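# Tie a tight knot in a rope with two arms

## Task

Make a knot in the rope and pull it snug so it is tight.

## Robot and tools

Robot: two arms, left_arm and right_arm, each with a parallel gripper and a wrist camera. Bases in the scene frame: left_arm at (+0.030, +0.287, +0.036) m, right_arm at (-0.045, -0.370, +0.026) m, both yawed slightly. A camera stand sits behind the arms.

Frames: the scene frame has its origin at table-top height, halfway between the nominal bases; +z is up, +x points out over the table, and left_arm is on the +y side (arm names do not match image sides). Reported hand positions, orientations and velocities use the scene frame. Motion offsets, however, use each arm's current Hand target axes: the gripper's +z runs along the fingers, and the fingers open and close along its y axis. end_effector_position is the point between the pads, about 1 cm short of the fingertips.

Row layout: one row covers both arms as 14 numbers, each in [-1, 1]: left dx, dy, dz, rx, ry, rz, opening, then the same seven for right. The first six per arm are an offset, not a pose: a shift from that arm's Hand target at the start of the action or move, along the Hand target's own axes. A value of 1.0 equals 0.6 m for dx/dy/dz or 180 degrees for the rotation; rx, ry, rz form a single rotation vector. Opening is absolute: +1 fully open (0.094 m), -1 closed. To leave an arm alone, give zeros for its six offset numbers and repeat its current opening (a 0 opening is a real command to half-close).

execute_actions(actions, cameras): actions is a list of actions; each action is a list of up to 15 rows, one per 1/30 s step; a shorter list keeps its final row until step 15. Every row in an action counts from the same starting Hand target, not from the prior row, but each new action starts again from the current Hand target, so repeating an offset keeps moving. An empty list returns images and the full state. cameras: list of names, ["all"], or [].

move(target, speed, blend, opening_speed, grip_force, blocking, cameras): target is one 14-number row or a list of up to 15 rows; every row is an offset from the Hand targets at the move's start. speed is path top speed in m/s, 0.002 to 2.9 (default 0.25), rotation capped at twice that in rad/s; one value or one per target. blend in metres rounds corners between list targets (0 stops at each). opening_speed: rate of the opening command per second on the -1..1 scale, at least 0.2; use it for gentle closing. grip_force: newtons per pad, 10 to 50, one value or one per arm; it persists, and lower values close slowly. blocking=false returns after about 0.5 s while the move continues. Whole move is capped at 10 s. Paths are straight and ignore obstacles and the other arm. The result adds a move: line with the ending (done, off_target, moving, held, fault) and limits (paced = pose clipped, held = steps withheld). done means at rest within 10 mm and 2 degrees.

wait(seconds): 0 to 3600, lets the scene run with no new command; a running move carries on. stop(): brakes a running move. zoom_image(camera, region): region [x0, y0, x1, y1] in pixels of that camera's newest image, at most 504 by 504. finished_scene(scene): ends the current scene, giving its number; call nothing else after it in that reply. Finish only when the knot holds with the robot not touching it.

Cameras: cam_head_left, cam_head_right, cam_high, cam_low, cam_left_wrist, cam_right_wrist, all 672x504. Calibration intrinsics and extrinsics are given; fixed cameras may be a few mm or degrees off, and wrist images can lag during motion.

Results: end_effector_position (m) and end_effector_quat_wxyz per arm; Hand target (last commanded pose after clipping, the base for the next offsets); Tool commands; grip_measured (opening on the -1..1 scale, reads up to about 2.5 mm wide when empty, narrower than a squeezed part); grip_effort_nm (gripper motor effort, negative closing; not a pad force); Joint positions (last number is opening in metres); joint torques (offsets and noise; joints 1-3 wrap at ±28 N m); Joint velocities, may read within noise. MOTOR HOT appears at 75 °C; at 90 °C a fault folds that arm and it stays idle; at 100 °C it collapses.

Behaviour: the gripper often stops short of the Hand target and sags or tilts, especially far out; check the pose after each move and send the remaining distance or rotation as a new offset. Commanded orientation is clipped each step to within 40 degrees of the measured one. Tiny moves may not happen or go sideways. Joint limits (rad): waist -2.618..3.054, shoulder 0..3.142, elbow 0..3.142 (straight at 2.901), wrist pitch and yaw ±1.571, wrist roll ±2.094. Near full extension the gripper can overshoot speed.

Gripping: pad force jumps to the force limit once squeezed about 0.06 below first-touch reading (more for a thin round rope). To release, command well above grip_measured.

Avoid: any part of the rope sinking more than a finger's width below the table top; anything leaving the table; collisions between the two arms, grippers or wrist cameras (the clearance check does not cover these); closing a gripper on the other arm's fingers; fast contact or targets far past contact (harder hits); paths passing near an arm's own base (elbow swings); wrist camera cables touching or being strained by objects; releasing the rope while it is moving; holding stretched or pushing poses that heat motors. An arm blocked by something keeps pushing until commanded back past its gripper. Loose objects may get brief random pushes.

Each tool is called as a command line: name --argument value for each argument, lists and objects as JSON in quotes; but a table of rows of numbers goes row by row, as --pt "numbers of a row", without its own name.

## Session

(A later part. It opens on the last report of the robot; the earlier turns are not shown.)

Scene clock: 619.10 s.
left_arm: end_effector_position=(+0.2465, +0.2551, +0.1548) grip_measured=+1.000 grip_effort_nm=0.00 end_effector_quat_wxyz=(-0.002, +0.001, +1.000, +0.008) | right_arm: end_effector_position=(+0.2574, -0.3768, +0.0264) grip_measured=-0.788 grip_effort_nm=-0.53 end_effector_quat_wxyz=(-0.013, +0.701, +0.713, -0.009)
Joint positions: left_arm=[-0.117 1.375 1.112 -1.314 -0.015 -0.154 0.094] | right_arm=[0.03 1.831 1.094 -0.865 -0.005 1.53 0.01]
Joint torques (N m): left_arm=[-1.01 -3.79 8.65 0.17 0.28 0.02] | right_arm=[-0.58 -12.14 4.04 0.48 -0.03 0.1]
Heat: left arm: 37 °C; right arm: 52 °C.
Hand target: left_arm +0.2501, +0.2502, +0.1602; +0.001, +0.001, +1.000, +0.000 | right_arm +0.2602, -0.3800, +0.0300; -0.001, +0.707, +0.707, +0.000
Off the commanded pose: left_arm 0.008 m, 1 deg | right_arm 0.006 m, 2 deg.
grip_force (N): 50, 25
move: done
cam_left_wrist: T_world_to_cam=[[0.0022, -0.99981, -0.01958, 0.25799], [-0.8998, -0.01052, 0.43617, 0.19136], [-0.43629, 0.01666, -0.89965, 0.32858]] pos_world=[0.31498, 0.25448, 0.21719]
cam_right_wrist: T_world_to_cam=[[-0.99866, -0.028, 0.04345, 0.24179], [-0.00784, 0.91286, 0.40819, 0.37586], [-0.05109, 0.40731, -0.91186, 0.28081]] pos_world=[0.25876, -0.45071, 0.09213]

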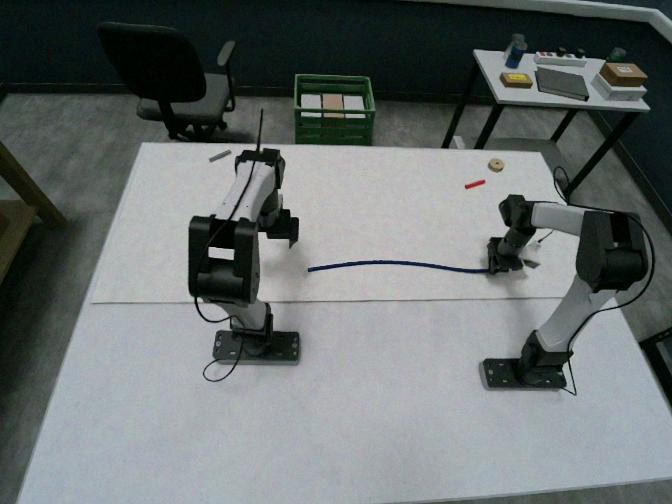

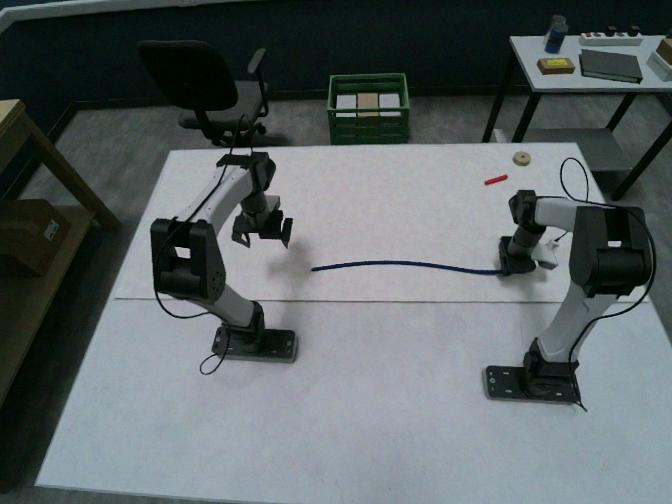

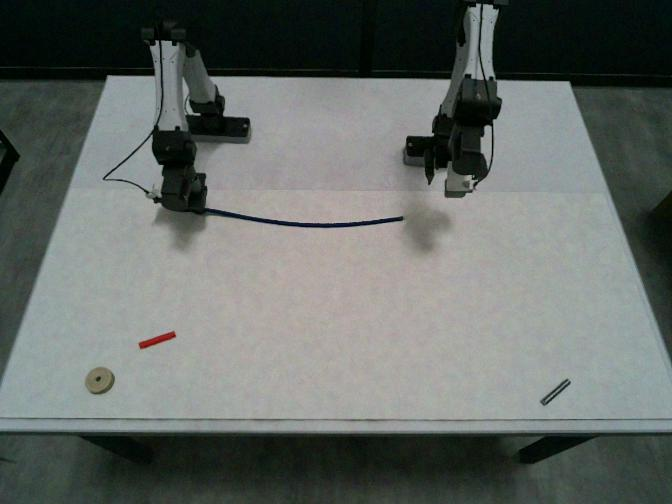

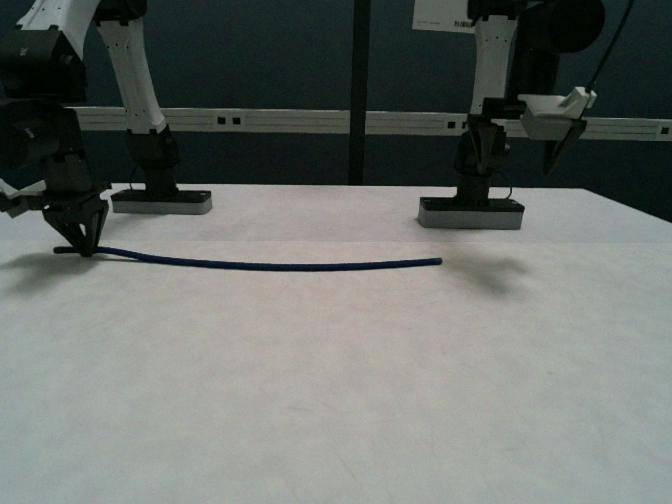

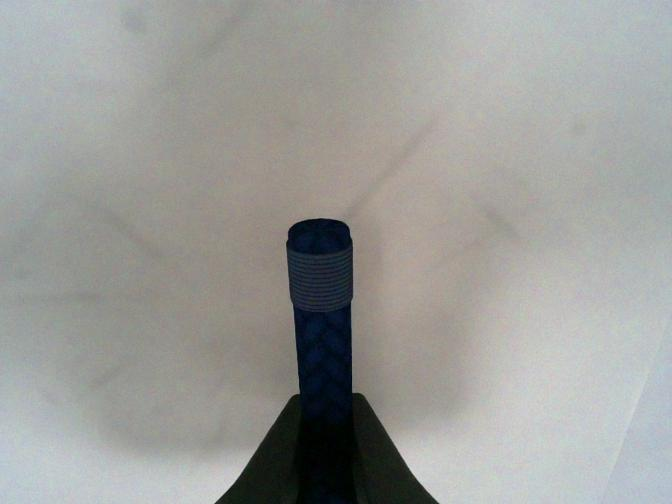

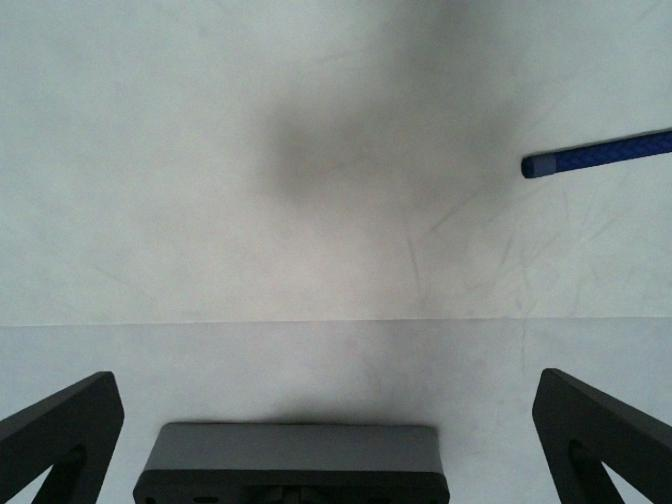

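move --target '[0, 0, 0, 0, 0, 0, 1, -0.18, 0, 0, 0, 0, 0, -0.9]' --speed 0.1 --cameras '["cam_head_left", "cam_high", "cam_right_wrist"]'

Scene clock: 749.83 s.
left_arm: end_effector_position=(+0.2465, +0.2551, +0.1548) grip_measured=+1.000 grip_effort_nm=0.00 end_effector_quat_wxyz=(-0.002, +0.001, +1.000, +0.008) | right_arm: end_effector_position=(+0.2573, -0.4835, +0.0314) grip_measured=-0.788 grip_effort_nm=-0.53 end_effector_quat_wxyz=(+0.000, +0.707, +0.707, +0.003)
Joint positions: left_arm=[-0.117 1.375 1.112 -1.314 -0.015 -0.154 0.094] | right_arm=[-0.307 1.863 1.16 -0.864 -0.005 1.209 0.01]
Joint torques (N m): left_arm=[-1.05 -3.89 8.64 0.14 0.27 0.03] | right_arm=[-0.59 -8.58 6.97 0.33 -0.02 -0.1]
Heat: left arm: 38 °C; right arm: 49 °C.
Hand target: left_arm +0.2501, +0.2502, +0.1602; +0.001, +0.001, +1.000, +0.000 | right_arm +0.2602, -0.4881, +0.0299; -0.001, +0.707, +0.707, +0.000
Off the commanded pose: left_arm 0.008 m, 1 deg | right_arm 0.006 m, 0 deg.
grip_force (N): 50, 25
move: done
cam_right_wrist: T_world_to_cam=[[-0.9999, -0.01115, 0.00863, 0.24815], [-0.0067, 0.91411, 0.40542, 0.4716], [-0.01241, 0.40532, -0.91409, 0.31796]] pos_world=[0.25523, -0.5572, 0.09731]

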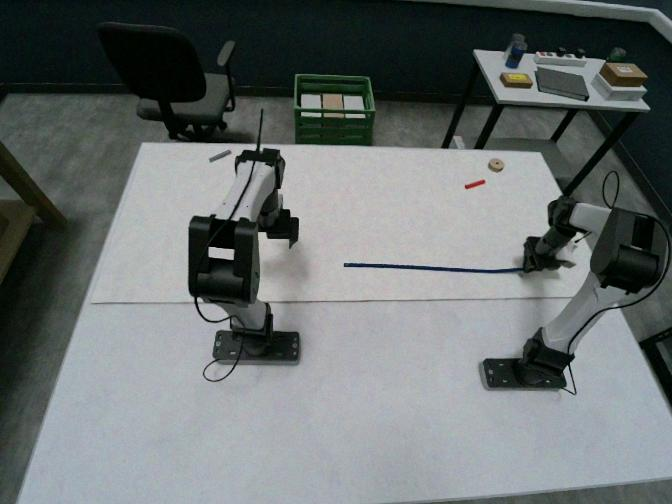

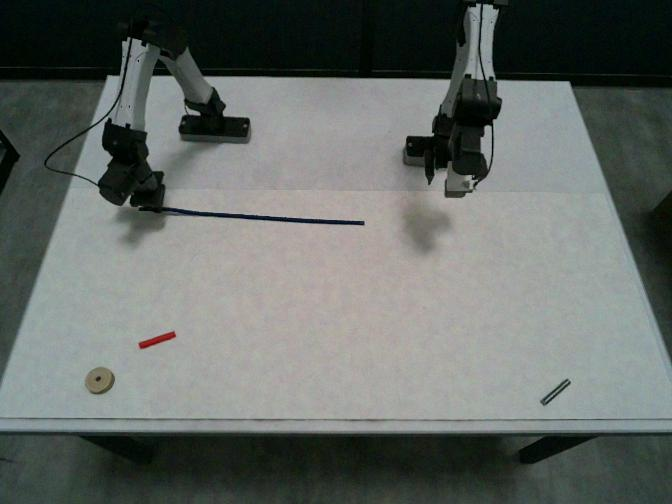

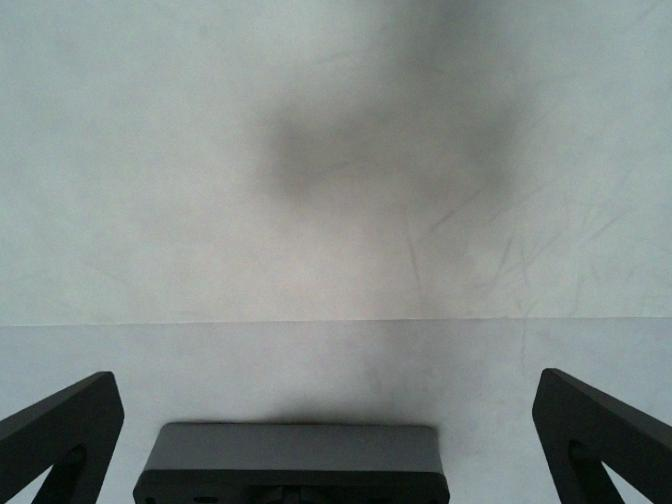

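move --pt "0 0 0 0 0 0 1 0.08 0.0667 -0.0833 0 0 -0.0833 -0.9" --pt "0 0 0 0 0 0 1 0.2467 0.1583 -0.1 0 0 -0.3333 -0.9" --pt "0 0 0 0 0 0 1 0.4133 0.175 -0.1 0 0 -0.6111 -0.9" --pt "0 0 0 0 0 0 1 0.5633 0.1417 -0.1 0 0 -0.9167 -0.9" --speed 0.2 --blend 0.03 --cameras '["all"]'

Scene clock: 800.30 s.
left_arm: end_effector_position=(+0.2465, +0.2551, +0.1548) grip_measured=+1.000 grip_effort_nm=0.00 end_effector_quat_wxyz=(-0.002, +0.001, +1.000, +0.008) | right_arm: end_effector_position=(+0.3462, -0.1516, +0.0961) grip_measured=-0.788 grip_effort_nm=-0.53 end_effector_quat_wxyz=(+0.013, -0.603, +0.797, +0.001)
Joint positions: left_arm=[-0.117 1.375 1.112 -1.314 -0.015 -0.154 0.094] | right_arm=[0.563 2.267 2.036 -1.315 -0.005 -0.787 0.01]
Joint torques (N m): left_arm=[-0.96 -3.78 8.58 0.17 0.28 0.01] | right_arm=[0.57 -12.75 7.72 0.24 -0.13 -0.11]
Heat: left arm: 39 °C; right arm: 45 °C.
Hand target: left_arm +0.2501, +0.2502, +0.1602; +0.001, +0.001, +1.000, +0.000 | right_arm +0.3449, -0.1500, +0.0902; +0.000, -0.609, +0.793, +0.001
Off the commanded pose: left_arm 0.008 m, 1 deg | right_arm 0.006 m, 2 deg.
grip_force (N): 50, 25
move: done
cam_left_wrist: T_world_to_cam=[[0.0022, -0.99981, -0.01958, 0.25799], [-0.8998, -0.01052, 0.43617, 0.19136], [-0.43629, 0.01666, -0.89965, 0.32858]] pos_world=[0.31498, 0.25448, 0.21719]
cam_right_wrist: T_world_to_cam=[[0.96486, -0.26128, 0.02785, -0.37983], [-0.25174, -0.88884, 0.38288, -0.04373], [-0.07528, -0.37643, -0.92338, 0.14782]] pos_world=[0.3666, -0.08246, 0.16382]

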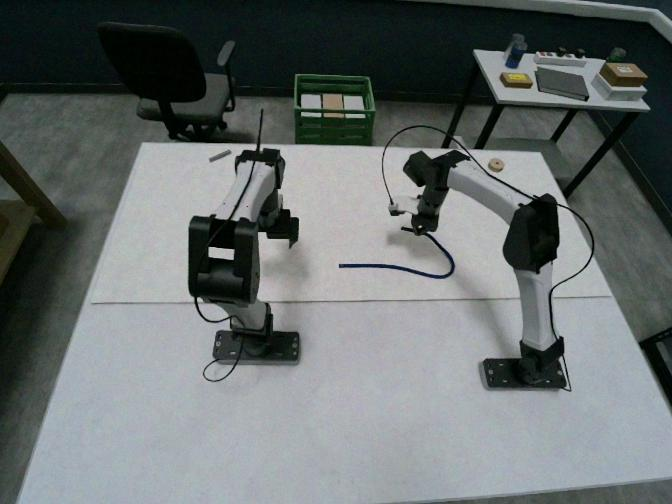

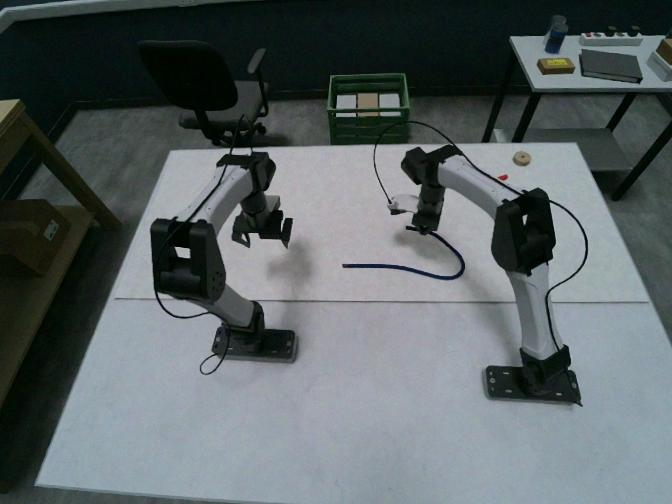

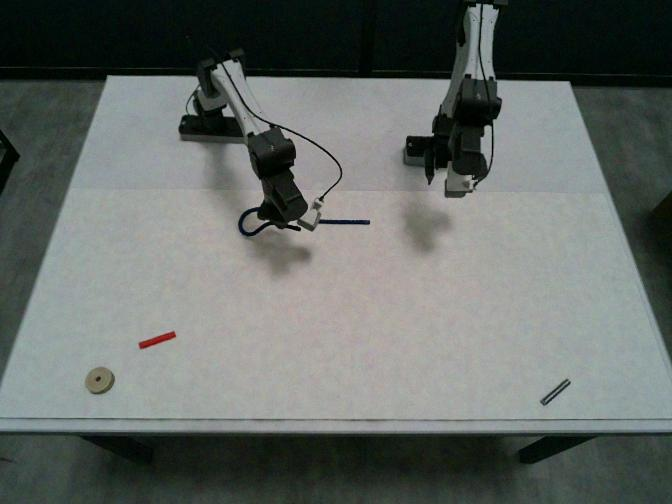

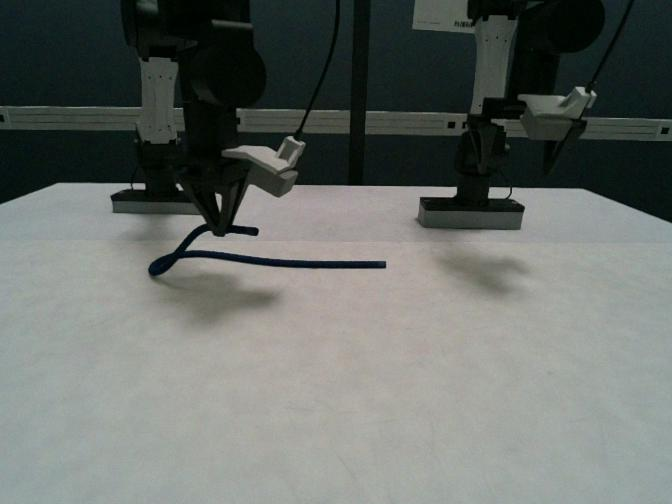

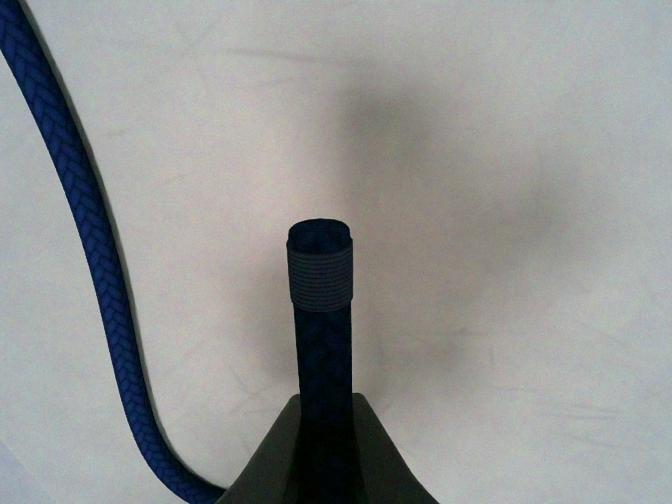

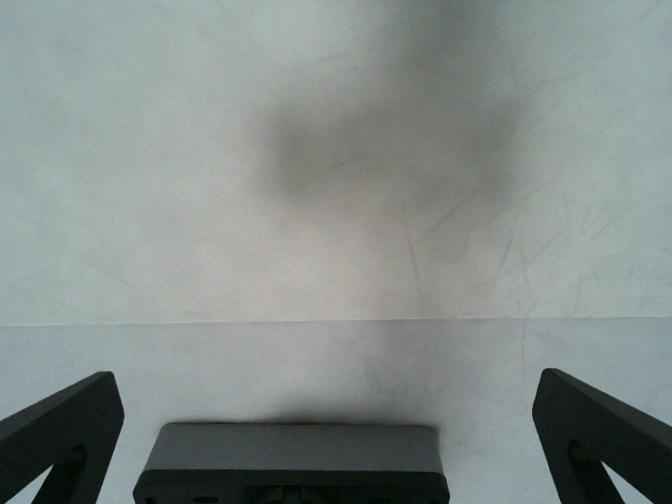

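move --pt "0 0 0 0 0 0 1 -0.081 0.1163 0 0 0 -0.25 -0.9" --pt "0 0 0 0 0 0 1 -0.083 0.2377 0.0167 0 0 -0.4167 -0.9" --pt "0 0 0 0 0 0 1 -0.0592 0.3263 0.0917 0 0 -0.4444 -0.9" --speed 0.15 --blend 0.02 --cameras '["all"]'

Scene clock: 829.87 s.
left_arm: end_effector_position=(+0.2465, +0.2551, +0.1548) grip_measured=+1.000 grip_effort_nm=0.00 end_effector_quat_wxyz=(-0.002, +0.001, +1.000, +0.008) | right_arm: end_effector_position=(+0.1645, -0.0687, +0.0296) grip_measured=-0.788 grip_effort_nm=-0.53 end_effector_quat_wxyz=(+0.014, +0.976, -0.217, -0.008)
Joint positions: left_arm=[-0.117 1.375 1.112 -1.314 -0.015 -0.154 0.094] | right_arm=[1.017 2.049 1.418 -0.971 -0.005 -1.741 0.01]
Joint torques (N m): left_arm=[-0.99 -3.89 8.65 0.17 0.28 0.02] | right_arm=[0.58 -15.05 4.25 0.47 -0.16 0.04]
Heat: left arm: 39 °C; right arm: 51 °C.
Hand target: left_arm +0.2501, +0.2502, +0.1602; +0.001, +0.001, +1.000, +0.000 | right_arm +0.1649, -0.0653, +0.0353; +0.000, +0.976, -0.216, +0.000
Off the commanded pose: left_arm 0.008 m, 1 deg | right_arm 0.007 m, 2 deg.
grip_force (N): 50, 25
move: done
cam_left_wrist: T_world_to_cam=[[0.0022, -0.99981, -0.01958, 0.25799], [-0.8998, -0.01052, 0.43617, 0.19136], [-0.43629, 0.01666, -0.89965, 0.32858]] pos_world=[0.31498, 0.25448, 0.21719]
cam_right_wrist: T_world_to_cam=[[0.41396, 0.91014, -0.01667, -0.00853], [0.83986, -0.3748, 0.39264, -0.13486], [0.35111, -0.17654, -0.91954, 0.0474]] pos_world=[0.10015, -0.03441, 0.09639]

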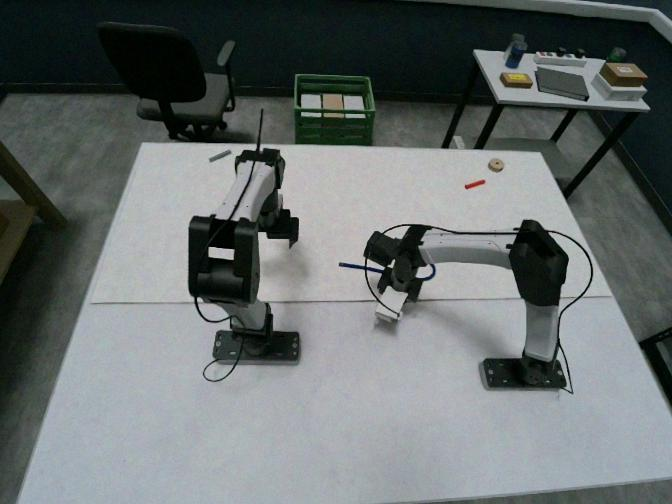

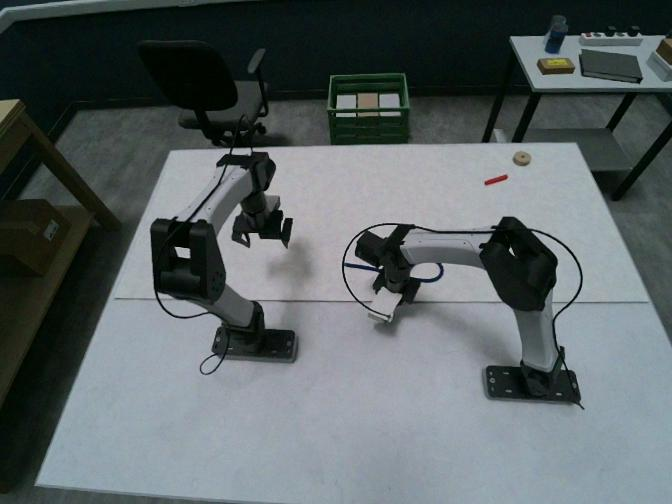

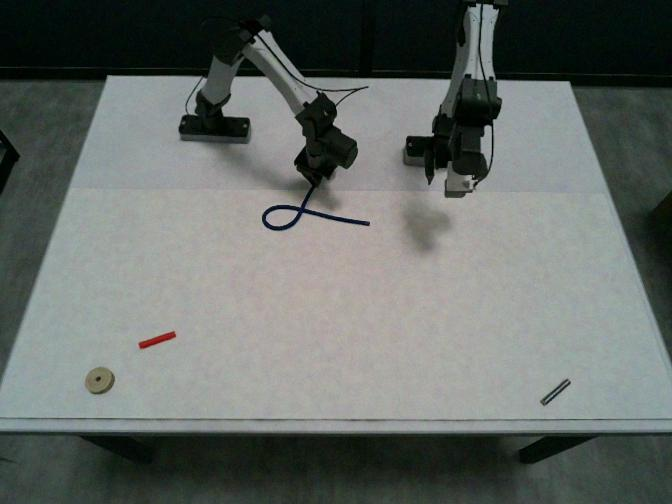

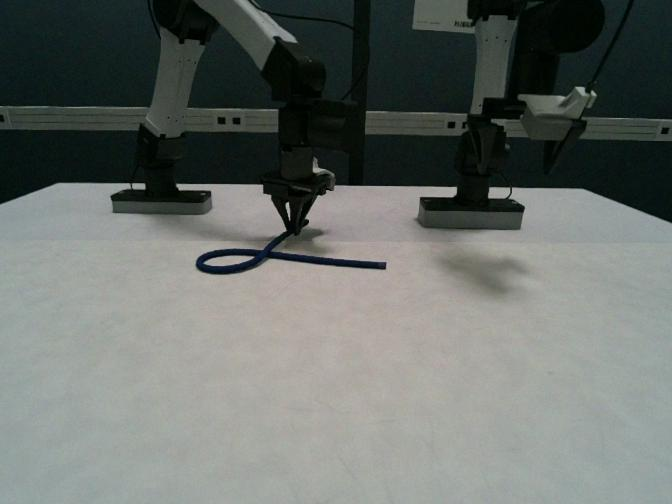

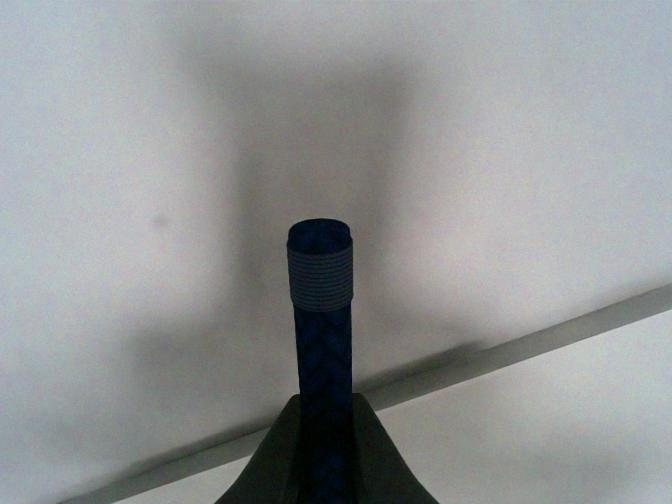

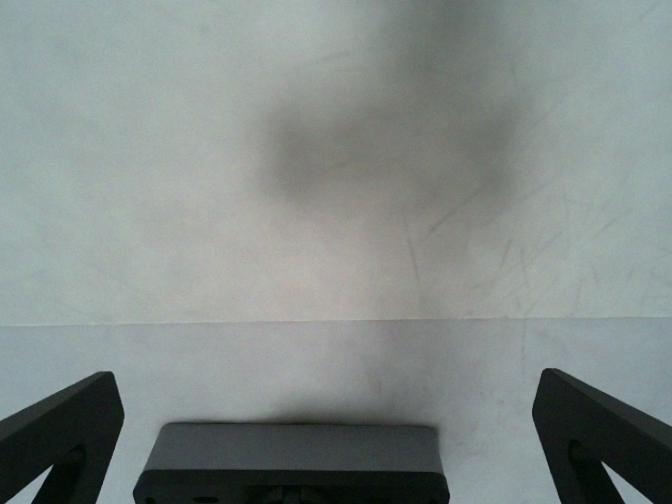

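move --pt "0 0 0 0 0 0 1 0 0 0.02 0 0 0 -0.9" --pt "0 0 0 0 0 0 1 0 0 0.02 0 0 0 -0.2" --pt "0 0 0 0 0 0 1 0 0 -0.15 0 0 0 -0.2" --pt "0 0 0 0 0 0 1 0 0 -0.15 0 0 0.5 -0.2" --pt "0 0 0 0 0 0 1 0 0 -0.15 0 0 1.0 -0.2" --speed '[0.05, 0.05, 0.12, 0.4, 0.4]' --cameras '["all"]'

Scene clock: 925.83 s.
left_arm: end_effector_position=(+0.2465, +0.2551, +0.1548) grip_measured=+1.000 grip_effort_nm=0.00 end_effector_quat_wxyz=(-0.002, +0.001, +1.000, +0.008) | right_arm: end_effector_position=(+0.1654, -0.0674, +0.1145) grip_measured=-0.203 grip_effort_nm=0.19 end_effector_quat_wxyz=(-0.006, +0.214, +0.977, -0.007)
Joint positions: left_arm=[-0.117 1.375 1.112 -1.314 -0.015 -0.154 0.094] | right_arm=[1.017 1.965 1.643 -1.266 -0.005 1.394 0.037]
Joint torques (N m): left_arm=[-1.06 -3.85 8.57 0.15 0.28 0.01] | right_arm=[0.54 -13.75 7.57 0.1 -0.02 0.11]
Heat: left arm: 39 °C; right arm: 60 °C.
Hand target: left_arm +0.2501, +0.2502, +0.1602; +0.001, +0.001, +1.000, +0.000 | right_arm +0.1650, -0.0653, +0.1254; +0.000, +0.216, +0.976, +0.001
Off the commanded pose: left_arm 0.008 m, 1 deg | right_arm 0.011 m, 1 deg.
grip_force (N): 50, 25
move: off_target (right_arm)
cam_left_wrist: T_world_to_cam=[[0.0022, -0.99981, -0.01958, 0.25799], [-0.8998, -0.01052, 0.43617, 0.19136], [-0.43629, 0.01666, -0.89965, 0.32858]] pos_world=[0.31498, 0.25448, 0.21719]
cam_right_wrist: T_world_to_cam=[[-0.40797, -0.91252, 0.02925, -0.0009], [-0.82791, 0.38327, 0.40948, 0.15652], [-0.38487, 0.14284, -0.91185, 0.26779]] pos_world=[0.23228, -0.09906, 0.18012]

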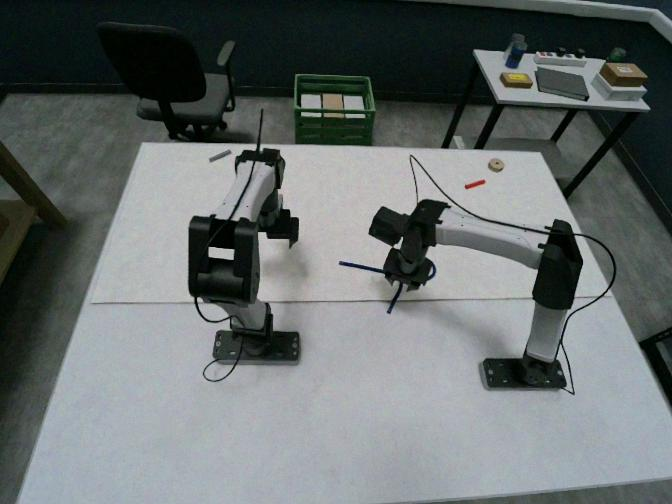

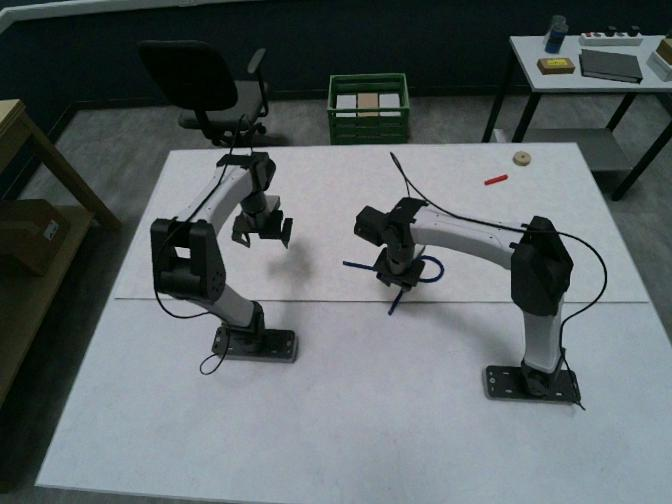

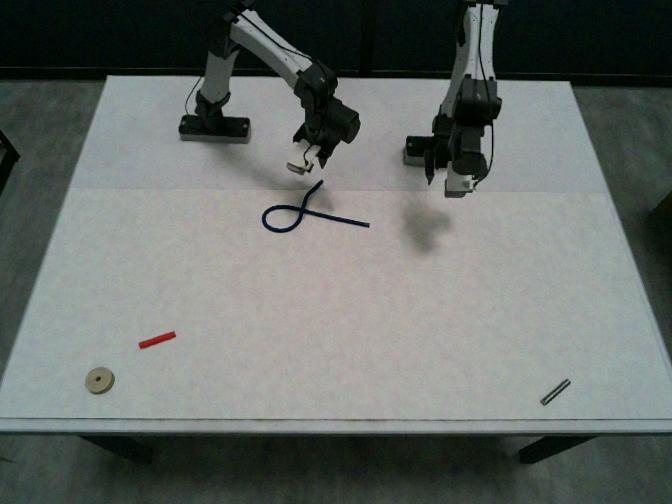

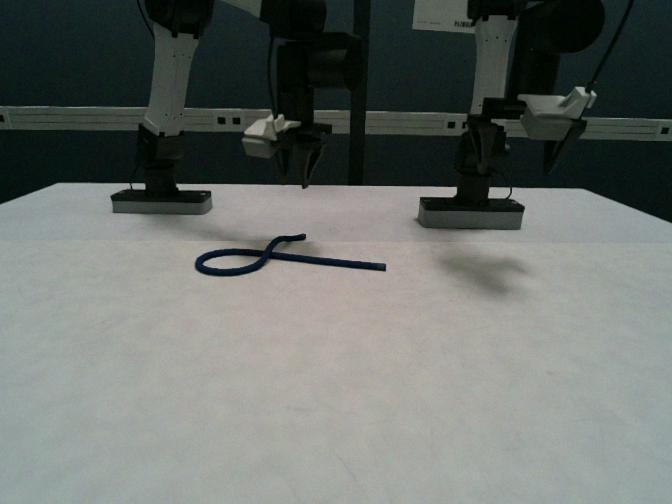

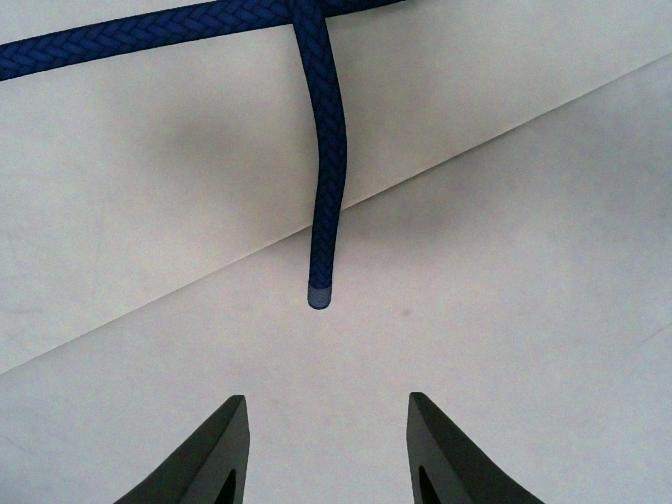

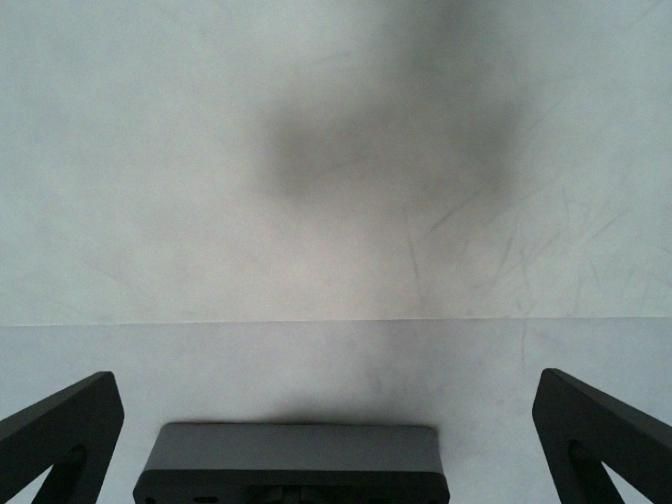

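move --pt "0 0 0 0 0 0 1 0 0 0.155 0 0 0 -0.2" --pt "0 0 0 0 0 0 1 0 0 0.1923 0 0 0 -0.2" --speed '[0.12, 0.04]' --cameras '["cam_left_wrist"]'

Scene clock: 954.93 s.
left_arm: end_effector_position=(+0.2465, +0.2551, +0.1548) grip_measured=+1.000 grip_effort_nm=0.00 end_effector_quat_wxyz=(-0.002, +0.001, +1.000, +0.008) | right_arm: end_effector_position=(+0.1673, -0.0646, +0.0209) grip_measured=-0.203 grip_effort_nm=0.19 end_effector_quat_wxyz=(+0.001, +0.215, +0.977, +0.008)
Joint positions: left_arm=[-0.117 1.375 1.112 -1.314 -0.015 -0.154 0.094] | right_arm=[1.017 2.039 1.366 -0.882 -0.005 1.395 0.037]
Joint torques (N m): left_arm=[-0.99 -3.82 8.61 0.16 0.26 0.03] | right_arm=[0.59 -10.28 4.33 0.59 -0.02 0.11]
Heat: left arm: 40 °C; right arm: 58 °C.
Hand target: left_arm +0.2501, +0.2502, +0.1602; +0.001, +0.001, +1.000, +0.000 | right_arm +0.1649, -0.0652, +0.0100; +0.000, +0.216, +0.976, +0.000
Off the commanded pose: left_arm 0.008 m, 1 deg | right_arm 0.011 m, 1 deg.
grip_force (N): 50, 25
move: off_target (right_arm)
cam_left_wrist: T_world_to_cam=[[0.0022, -0.99981, -0.01958, 0.25799], [-0.8998, -0.01052, 0.43617, 0.19136], [-0.43629, 0.01666, -0.89965, 0.32858]] pos_world=[0.31498, 0.25448, 0.21719]

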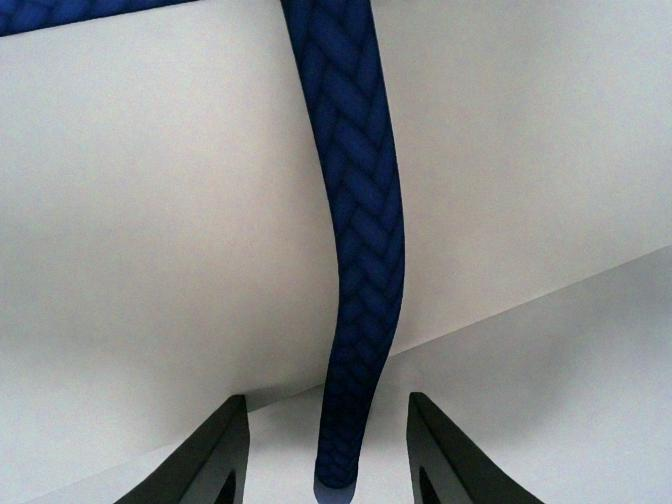

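move --target '[0, 0, 0, 0, 0, 0, 1, 0, 0, 0.003, 0, 0, 0, -0.9]' --speed 0.04 --grip_force '[50, 35]' --cameras '["cam_left_wrist"]'

Scene clock: 967.20 s.
left_arm: end_effector_position=(+0.2465, +0.2551, +0.1548) grip_measured=+1.000 grip_effort_nm=0.00 end_effector_quat_wxyz=(-0.002, +0.001, +1.000, +0.008) | right_arm: end_effector_position=(+0.1683, -0.0632, +0.0210) grip_measured=-0.808 grip_effort_nm=-0.68 end_effector_quat_wxyz=(+0.002, +0.215, +0.977, +0.011)
Joint positions: left_arm=[-0.117 1.375 1.112 -1.314 -0.015 -0.154 0.094] | right_arm=[1.017 2.039 1.366 -0.875 -0.005 1.395 0.009]
Joint torques (N m): left_arm=[-1.03 -3.77 8.58 0.17 0.29 0.03] | right_arm=[0.62 -10.04 4.04 0.62 -0.02 0.1]
Heat: left arm: 40 °C; right arm: 54 °C.
Hand target: left_arm +0.2501, +0.2502, +0.1602; +0.001, +0.001, +1.000, +0.000 | right_arm +0.1649, -0.0652, +0.0082; +0.000, +0.216, +0.976, +0.000
Off the commanded pose: left_arm 0.008 m, 1 deg | right_arm 0.013 m, 1 deg.
grip_force (N): 50, 35
move: off_target (right_arm)
cam_left_wrist: T_world_to_cam=[[0.0022, -0.99981, -0.01958, 0.25799], [-0.8998, -0.01052, 0.43617, 0.19136], [-0.43629, 0.01666, -0.89965, 0.32858]] pos_world=[0.31498, 0.25448, 0.21719]

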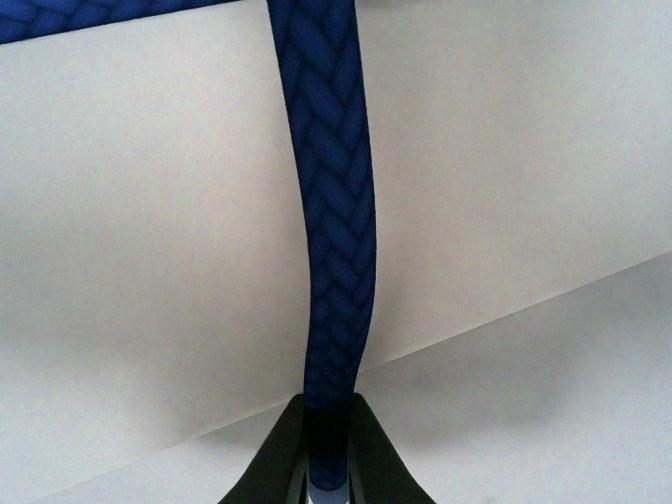

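move --pt "0 0 0 0 0 0 1 -0.0145 -0.0117 -0.0617 0 0 0 -0.9" --pt "0 0 0 0 0 0 1 -0.0513 -0.0585 -0.07 0 0 -0.3333 -0.9" --pt "0 0 0 0 0 0 1 -0.1047 -0.1255 -0.0617 0 0 -0.6667 -0.9" --pt "0 0 0 0 0 0 1 -0.1047 -0.1255 -0.0117 0 0 -0.6667 -0.9" --speed '[0.08, 0.25, 0.25, 0.06]' --blend '[0.01, 0.01, 0, 0]' --cameras '["all"]'

Scene clock: 1057.60 s.
left_arm: end_effector_position=(+0.2465, +0.2551, +0.1548) grip_measured=+1.000 grip_effort_nm=0.00 end_effector_quat_wxyz=(-0.002, +0.001, +1.000, +0.008) | right_arm: end_effector_position=(+0.1890, -0.1570, +0.0239) grip_measured=-0.811 grip_effort_nm=-0.71 end_effector_quat_wxyz=(-0.005, +0.738, -0.675, +0.000)
Joint positions: left_arm=[-0.117 1.375 1.112 -1.314 -0.015 -0.154 0.094] | right_arm=[0.793 1.849 1.108 -0.819 -0.002 -0.92 0.009]
Joint torques (N m): left_arm=[-0.98 -3.95 8.62 0.17 0.27 0.01] | right_arm=[-0.64 -8.36 4.15 0.67 -0.17 -0.1]
Heat: left arm: 40 °C; right arm: 48 °C.
Hand target: left_arm +0.2501, +0.2502, +0.1602; +0.001, +0.001, +1.000, +0.000 | right_arm +0.1901, -0.1599, +0.0152; +0.000, +0.738, -0.675, -0.001
Off the commanded pose: left_arm 0.008 m, 1 deg | right_arm 0.009 m, 1 deg.
grip_force (N): 50, 35
move: done
cam_left_wrist: T_world_to_cam=[[0.0022, -0.99981, -0.01958, 0.25799], [-0.8998, -0.01052, 0.43617, 0.19136], [-0.43629, 0.01666, -0.89965, 0.32858]] pos_world=[0.31498, 0.25448, 0.21719]
cam_right_wrist: T_world_to_cam=[[0.99486, 0.09915, 0.02043, -0.17652], [0.08305, -0.91478, 0.39533, -0.12818], [0.05788, -0.39161, -0.91831, 0.03957]] pos_world=[0.18397, -0.08426, 0.09062]

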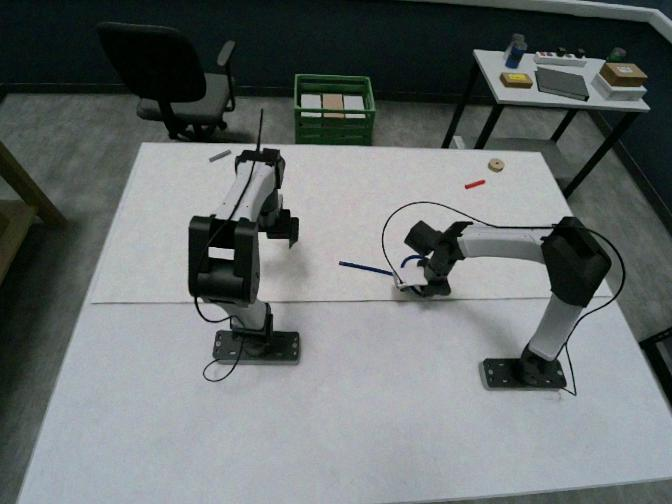

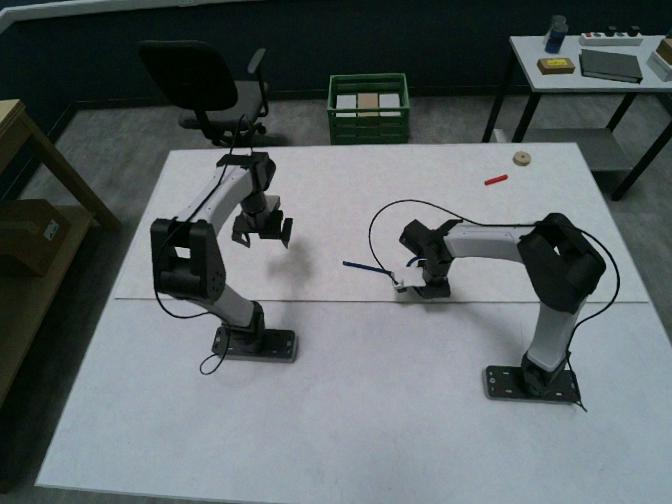

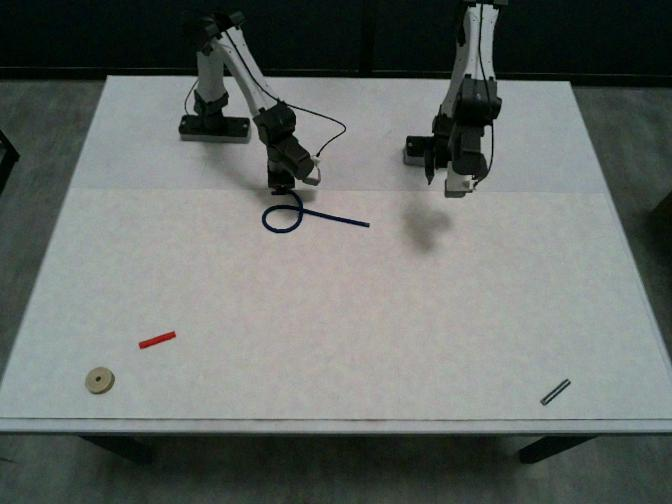

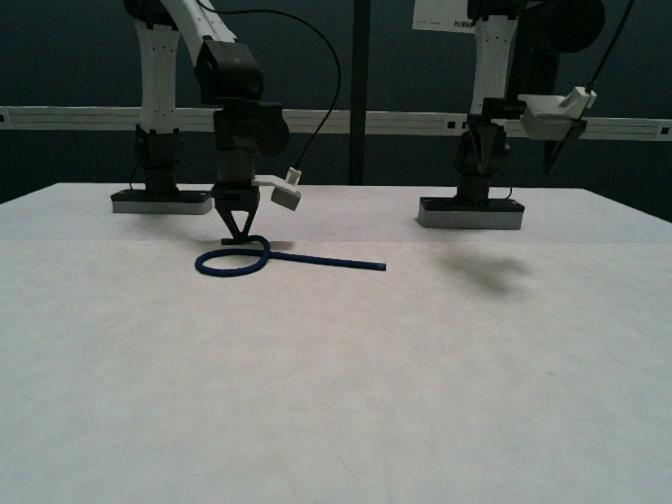

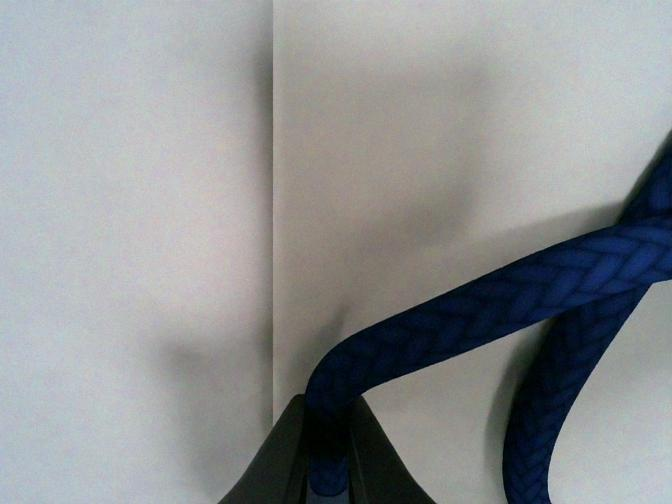

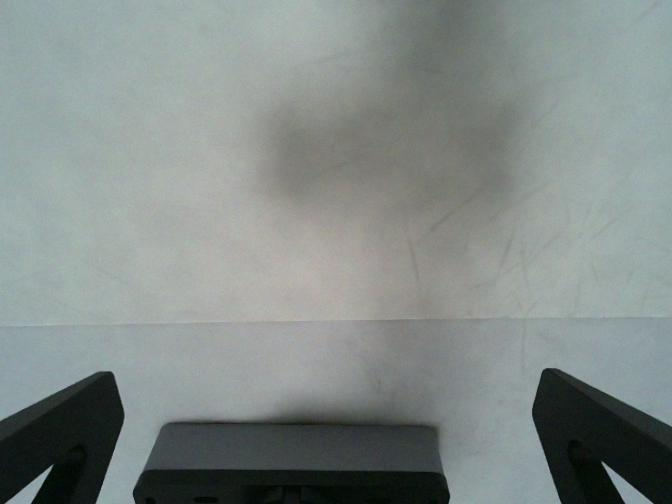

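move --pt "0 0 0 0 0 0 1 0 0 0.012 0 0 0 -0.9" --pt "0 0 0 0 0 0 1 0 0 0.012 0 0 0 -0.5" --pt "0 0 0 0 0 0 1 0 0 -0.15 0 0 0 -0.5" --speed '[0.05, 0.05, 0.1]' --cameras '["cam_high", "cam_low", "cam_left_wrist"]'

Scene clock: 1066.97 s.
left_arm: end_effector_position=(+0.2465, +0.2551, +0.1548) grip_measured=+1.000 grip_effort_nm=0.00 end_effector_quat_wxyz=(-0.002, +0.001, +1.000, +0.008) | right_arm: end_effector_position=(+0.1863, -0.1595, +0.0947) grip_measured=-0.503 grip_effort_nm=0.19 end_effector_quat_wxyz=(+0.009, +0.738, -0.675, -0.002)
Joint positions: left_arm=[-0.117 1.375 1.112 -1.314 -0.015 -0.154 0.094] | right_arm=[0.793 1.766 1.303 -1.126 -0.002 -0.921 0.023]
Joint torques (N m): left_arm=[-1.03 -3.85 8.61 0.19 0.3 0.02] | right_arm=[-0.66 -11.58 7.5 0.14 -0.17 -0.11]
Heat: left arm: 40 °C; right arm: 47 °C.
Hand target: left_arm +0.2501, +0.2502, +0.1602; +0.001, +0.001, +1.000, +0.000 | right_arm +0.1901, -0.1600, +0.1050; +0.000, +0.738, -0.675, -0.001
Off the commanded pose: left_arm 0.008 m, 1 deg | right_arm 0.011 m, 1 deg.
grip_force (N): 50, 35
move: off_target (right_arm); target 2's new opening was sent with right_arm's hand 0.012 m and 1 deg from that target
cam_left_wrist: T_world_to_cam=[[0.0022, -0.99981, -0.01958, 0.25799], [-0.8998, -0.01052, 0.43617, 0.19136], [-0.43629, 0.01666, -0.89965, 0.32858]] pos_world=[0.31498, 0.25448, 0.21719]

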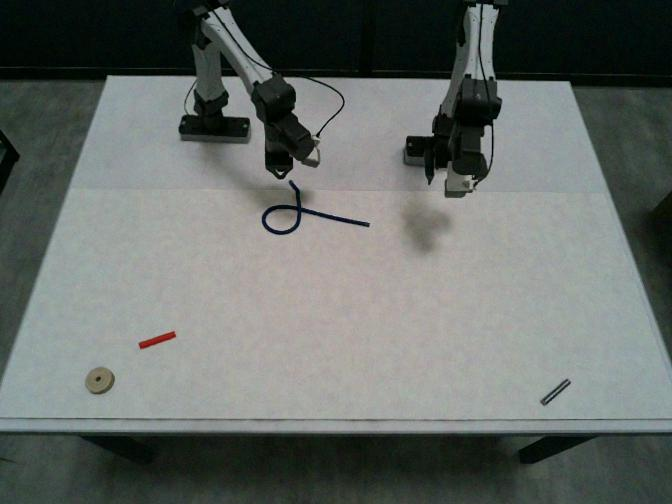

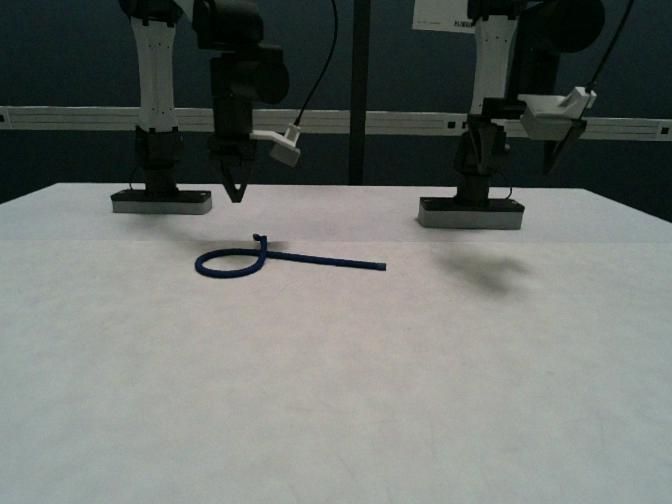

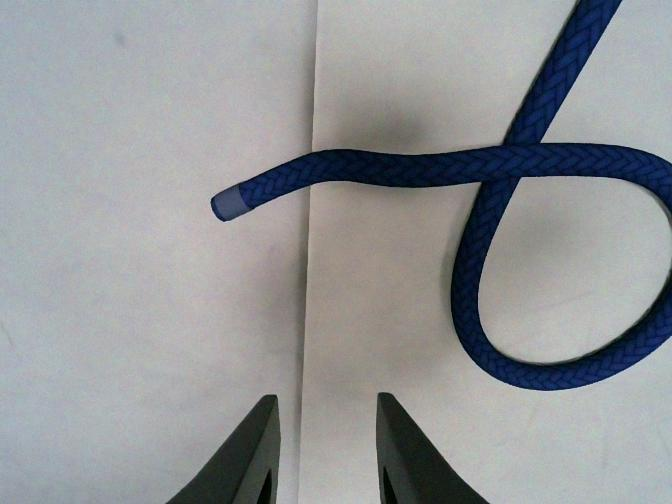

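move --target '[0, 0, 0, 0, 0, 0, 1, -0.0567, 0.025, 0, 0, 0, 0.4, -0.2]' --speed 0.25 --cameras '["cam_left_wrist", "cam_right_wrist"]'

Scene clock: 1502.93 s.
left_arm: end_effector_position=(+0.2465, +0.2551, +0.1548) grip_measured=+1.000 grip_effort_nm=0.00 end_effector_quat_wxyz=(-0.002, +0.001, +1.000, +0.008) | right_arm: end_effector_position=(+0.1732, -0.1300, +0.1063) grip_measured=-0.203 grip_effort_nm=0.19 end_effector_quat_wxyz=(+0.007, -0.201, +0.980, +0.006)
Joint positions: left_arm=[-0.117 1.375 1.112 -1.314 -0.015 -0.154 0.094] | right_arm=[0.888 1.766 1.35 -1.136 -0.002 0.429 0.037]
Joint torques (N m): left_arm=[-1.06 -3.86 8.62 0.17 0.27 0.01] | right_arm=[0.73 -7.99 7.66 0.25 -0.09 0.08]
Heat: left arm: 41 °C; right arm: 47 °C.
Hand target: left_arm +0.2501, +0.2502, +0.1602; +0.001, +0.001, +1.000, +0.000 | right_arm +0.1723, -0.1275, +0.1051; +0.000, -0.200, +0.980, +0.001
Off the commanded pose: left_arm 0.008 m, 1 deg | right_arm 0.003 m, 1 deg.
grip_force (N): 50, 35
move: done
cam_left_wrist: T_world_to_cam=[[0.0022, -0.99981, -0.01958, 0.25799], [-0.8998, -0.01052, 0.43617, 0.19136], [-0.43629, 0.01666, -0.89965, 0.32858]] pos_world=[0.31498, 0.25448, 0.21719]
cam_right_wrist: T_world_to_cam=[[0.40329, -0.91506, 0.00376, -0.19269], [-0.84446, -0.37059, 0.38671, 0.09769], [-0.35247, -0.15913, -0.92219, 0.22843]] pos_world=[0.24072, -0.10378, 0.17361]

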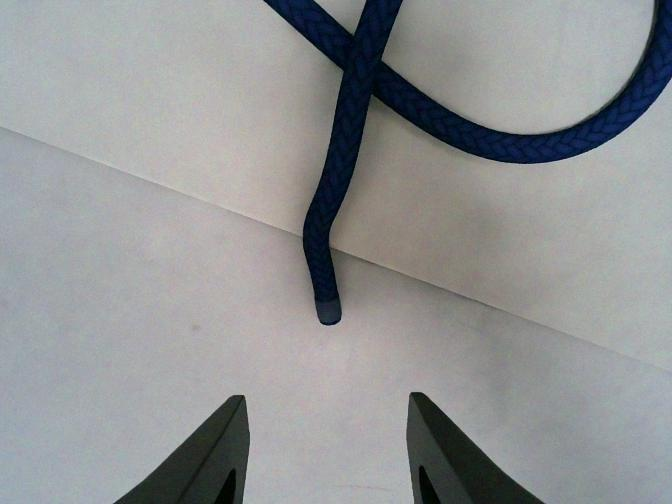

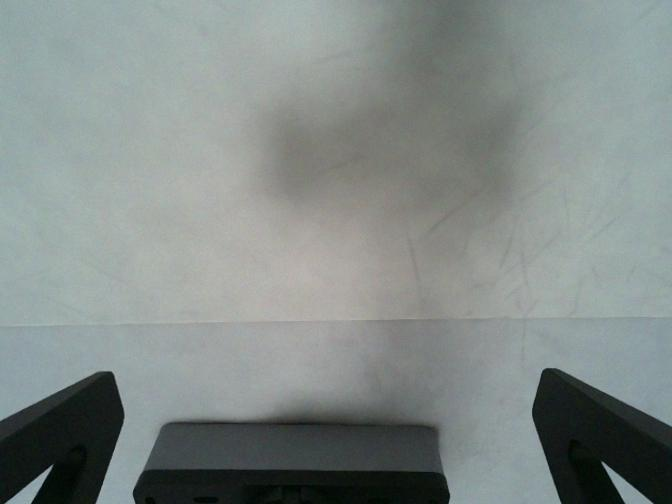

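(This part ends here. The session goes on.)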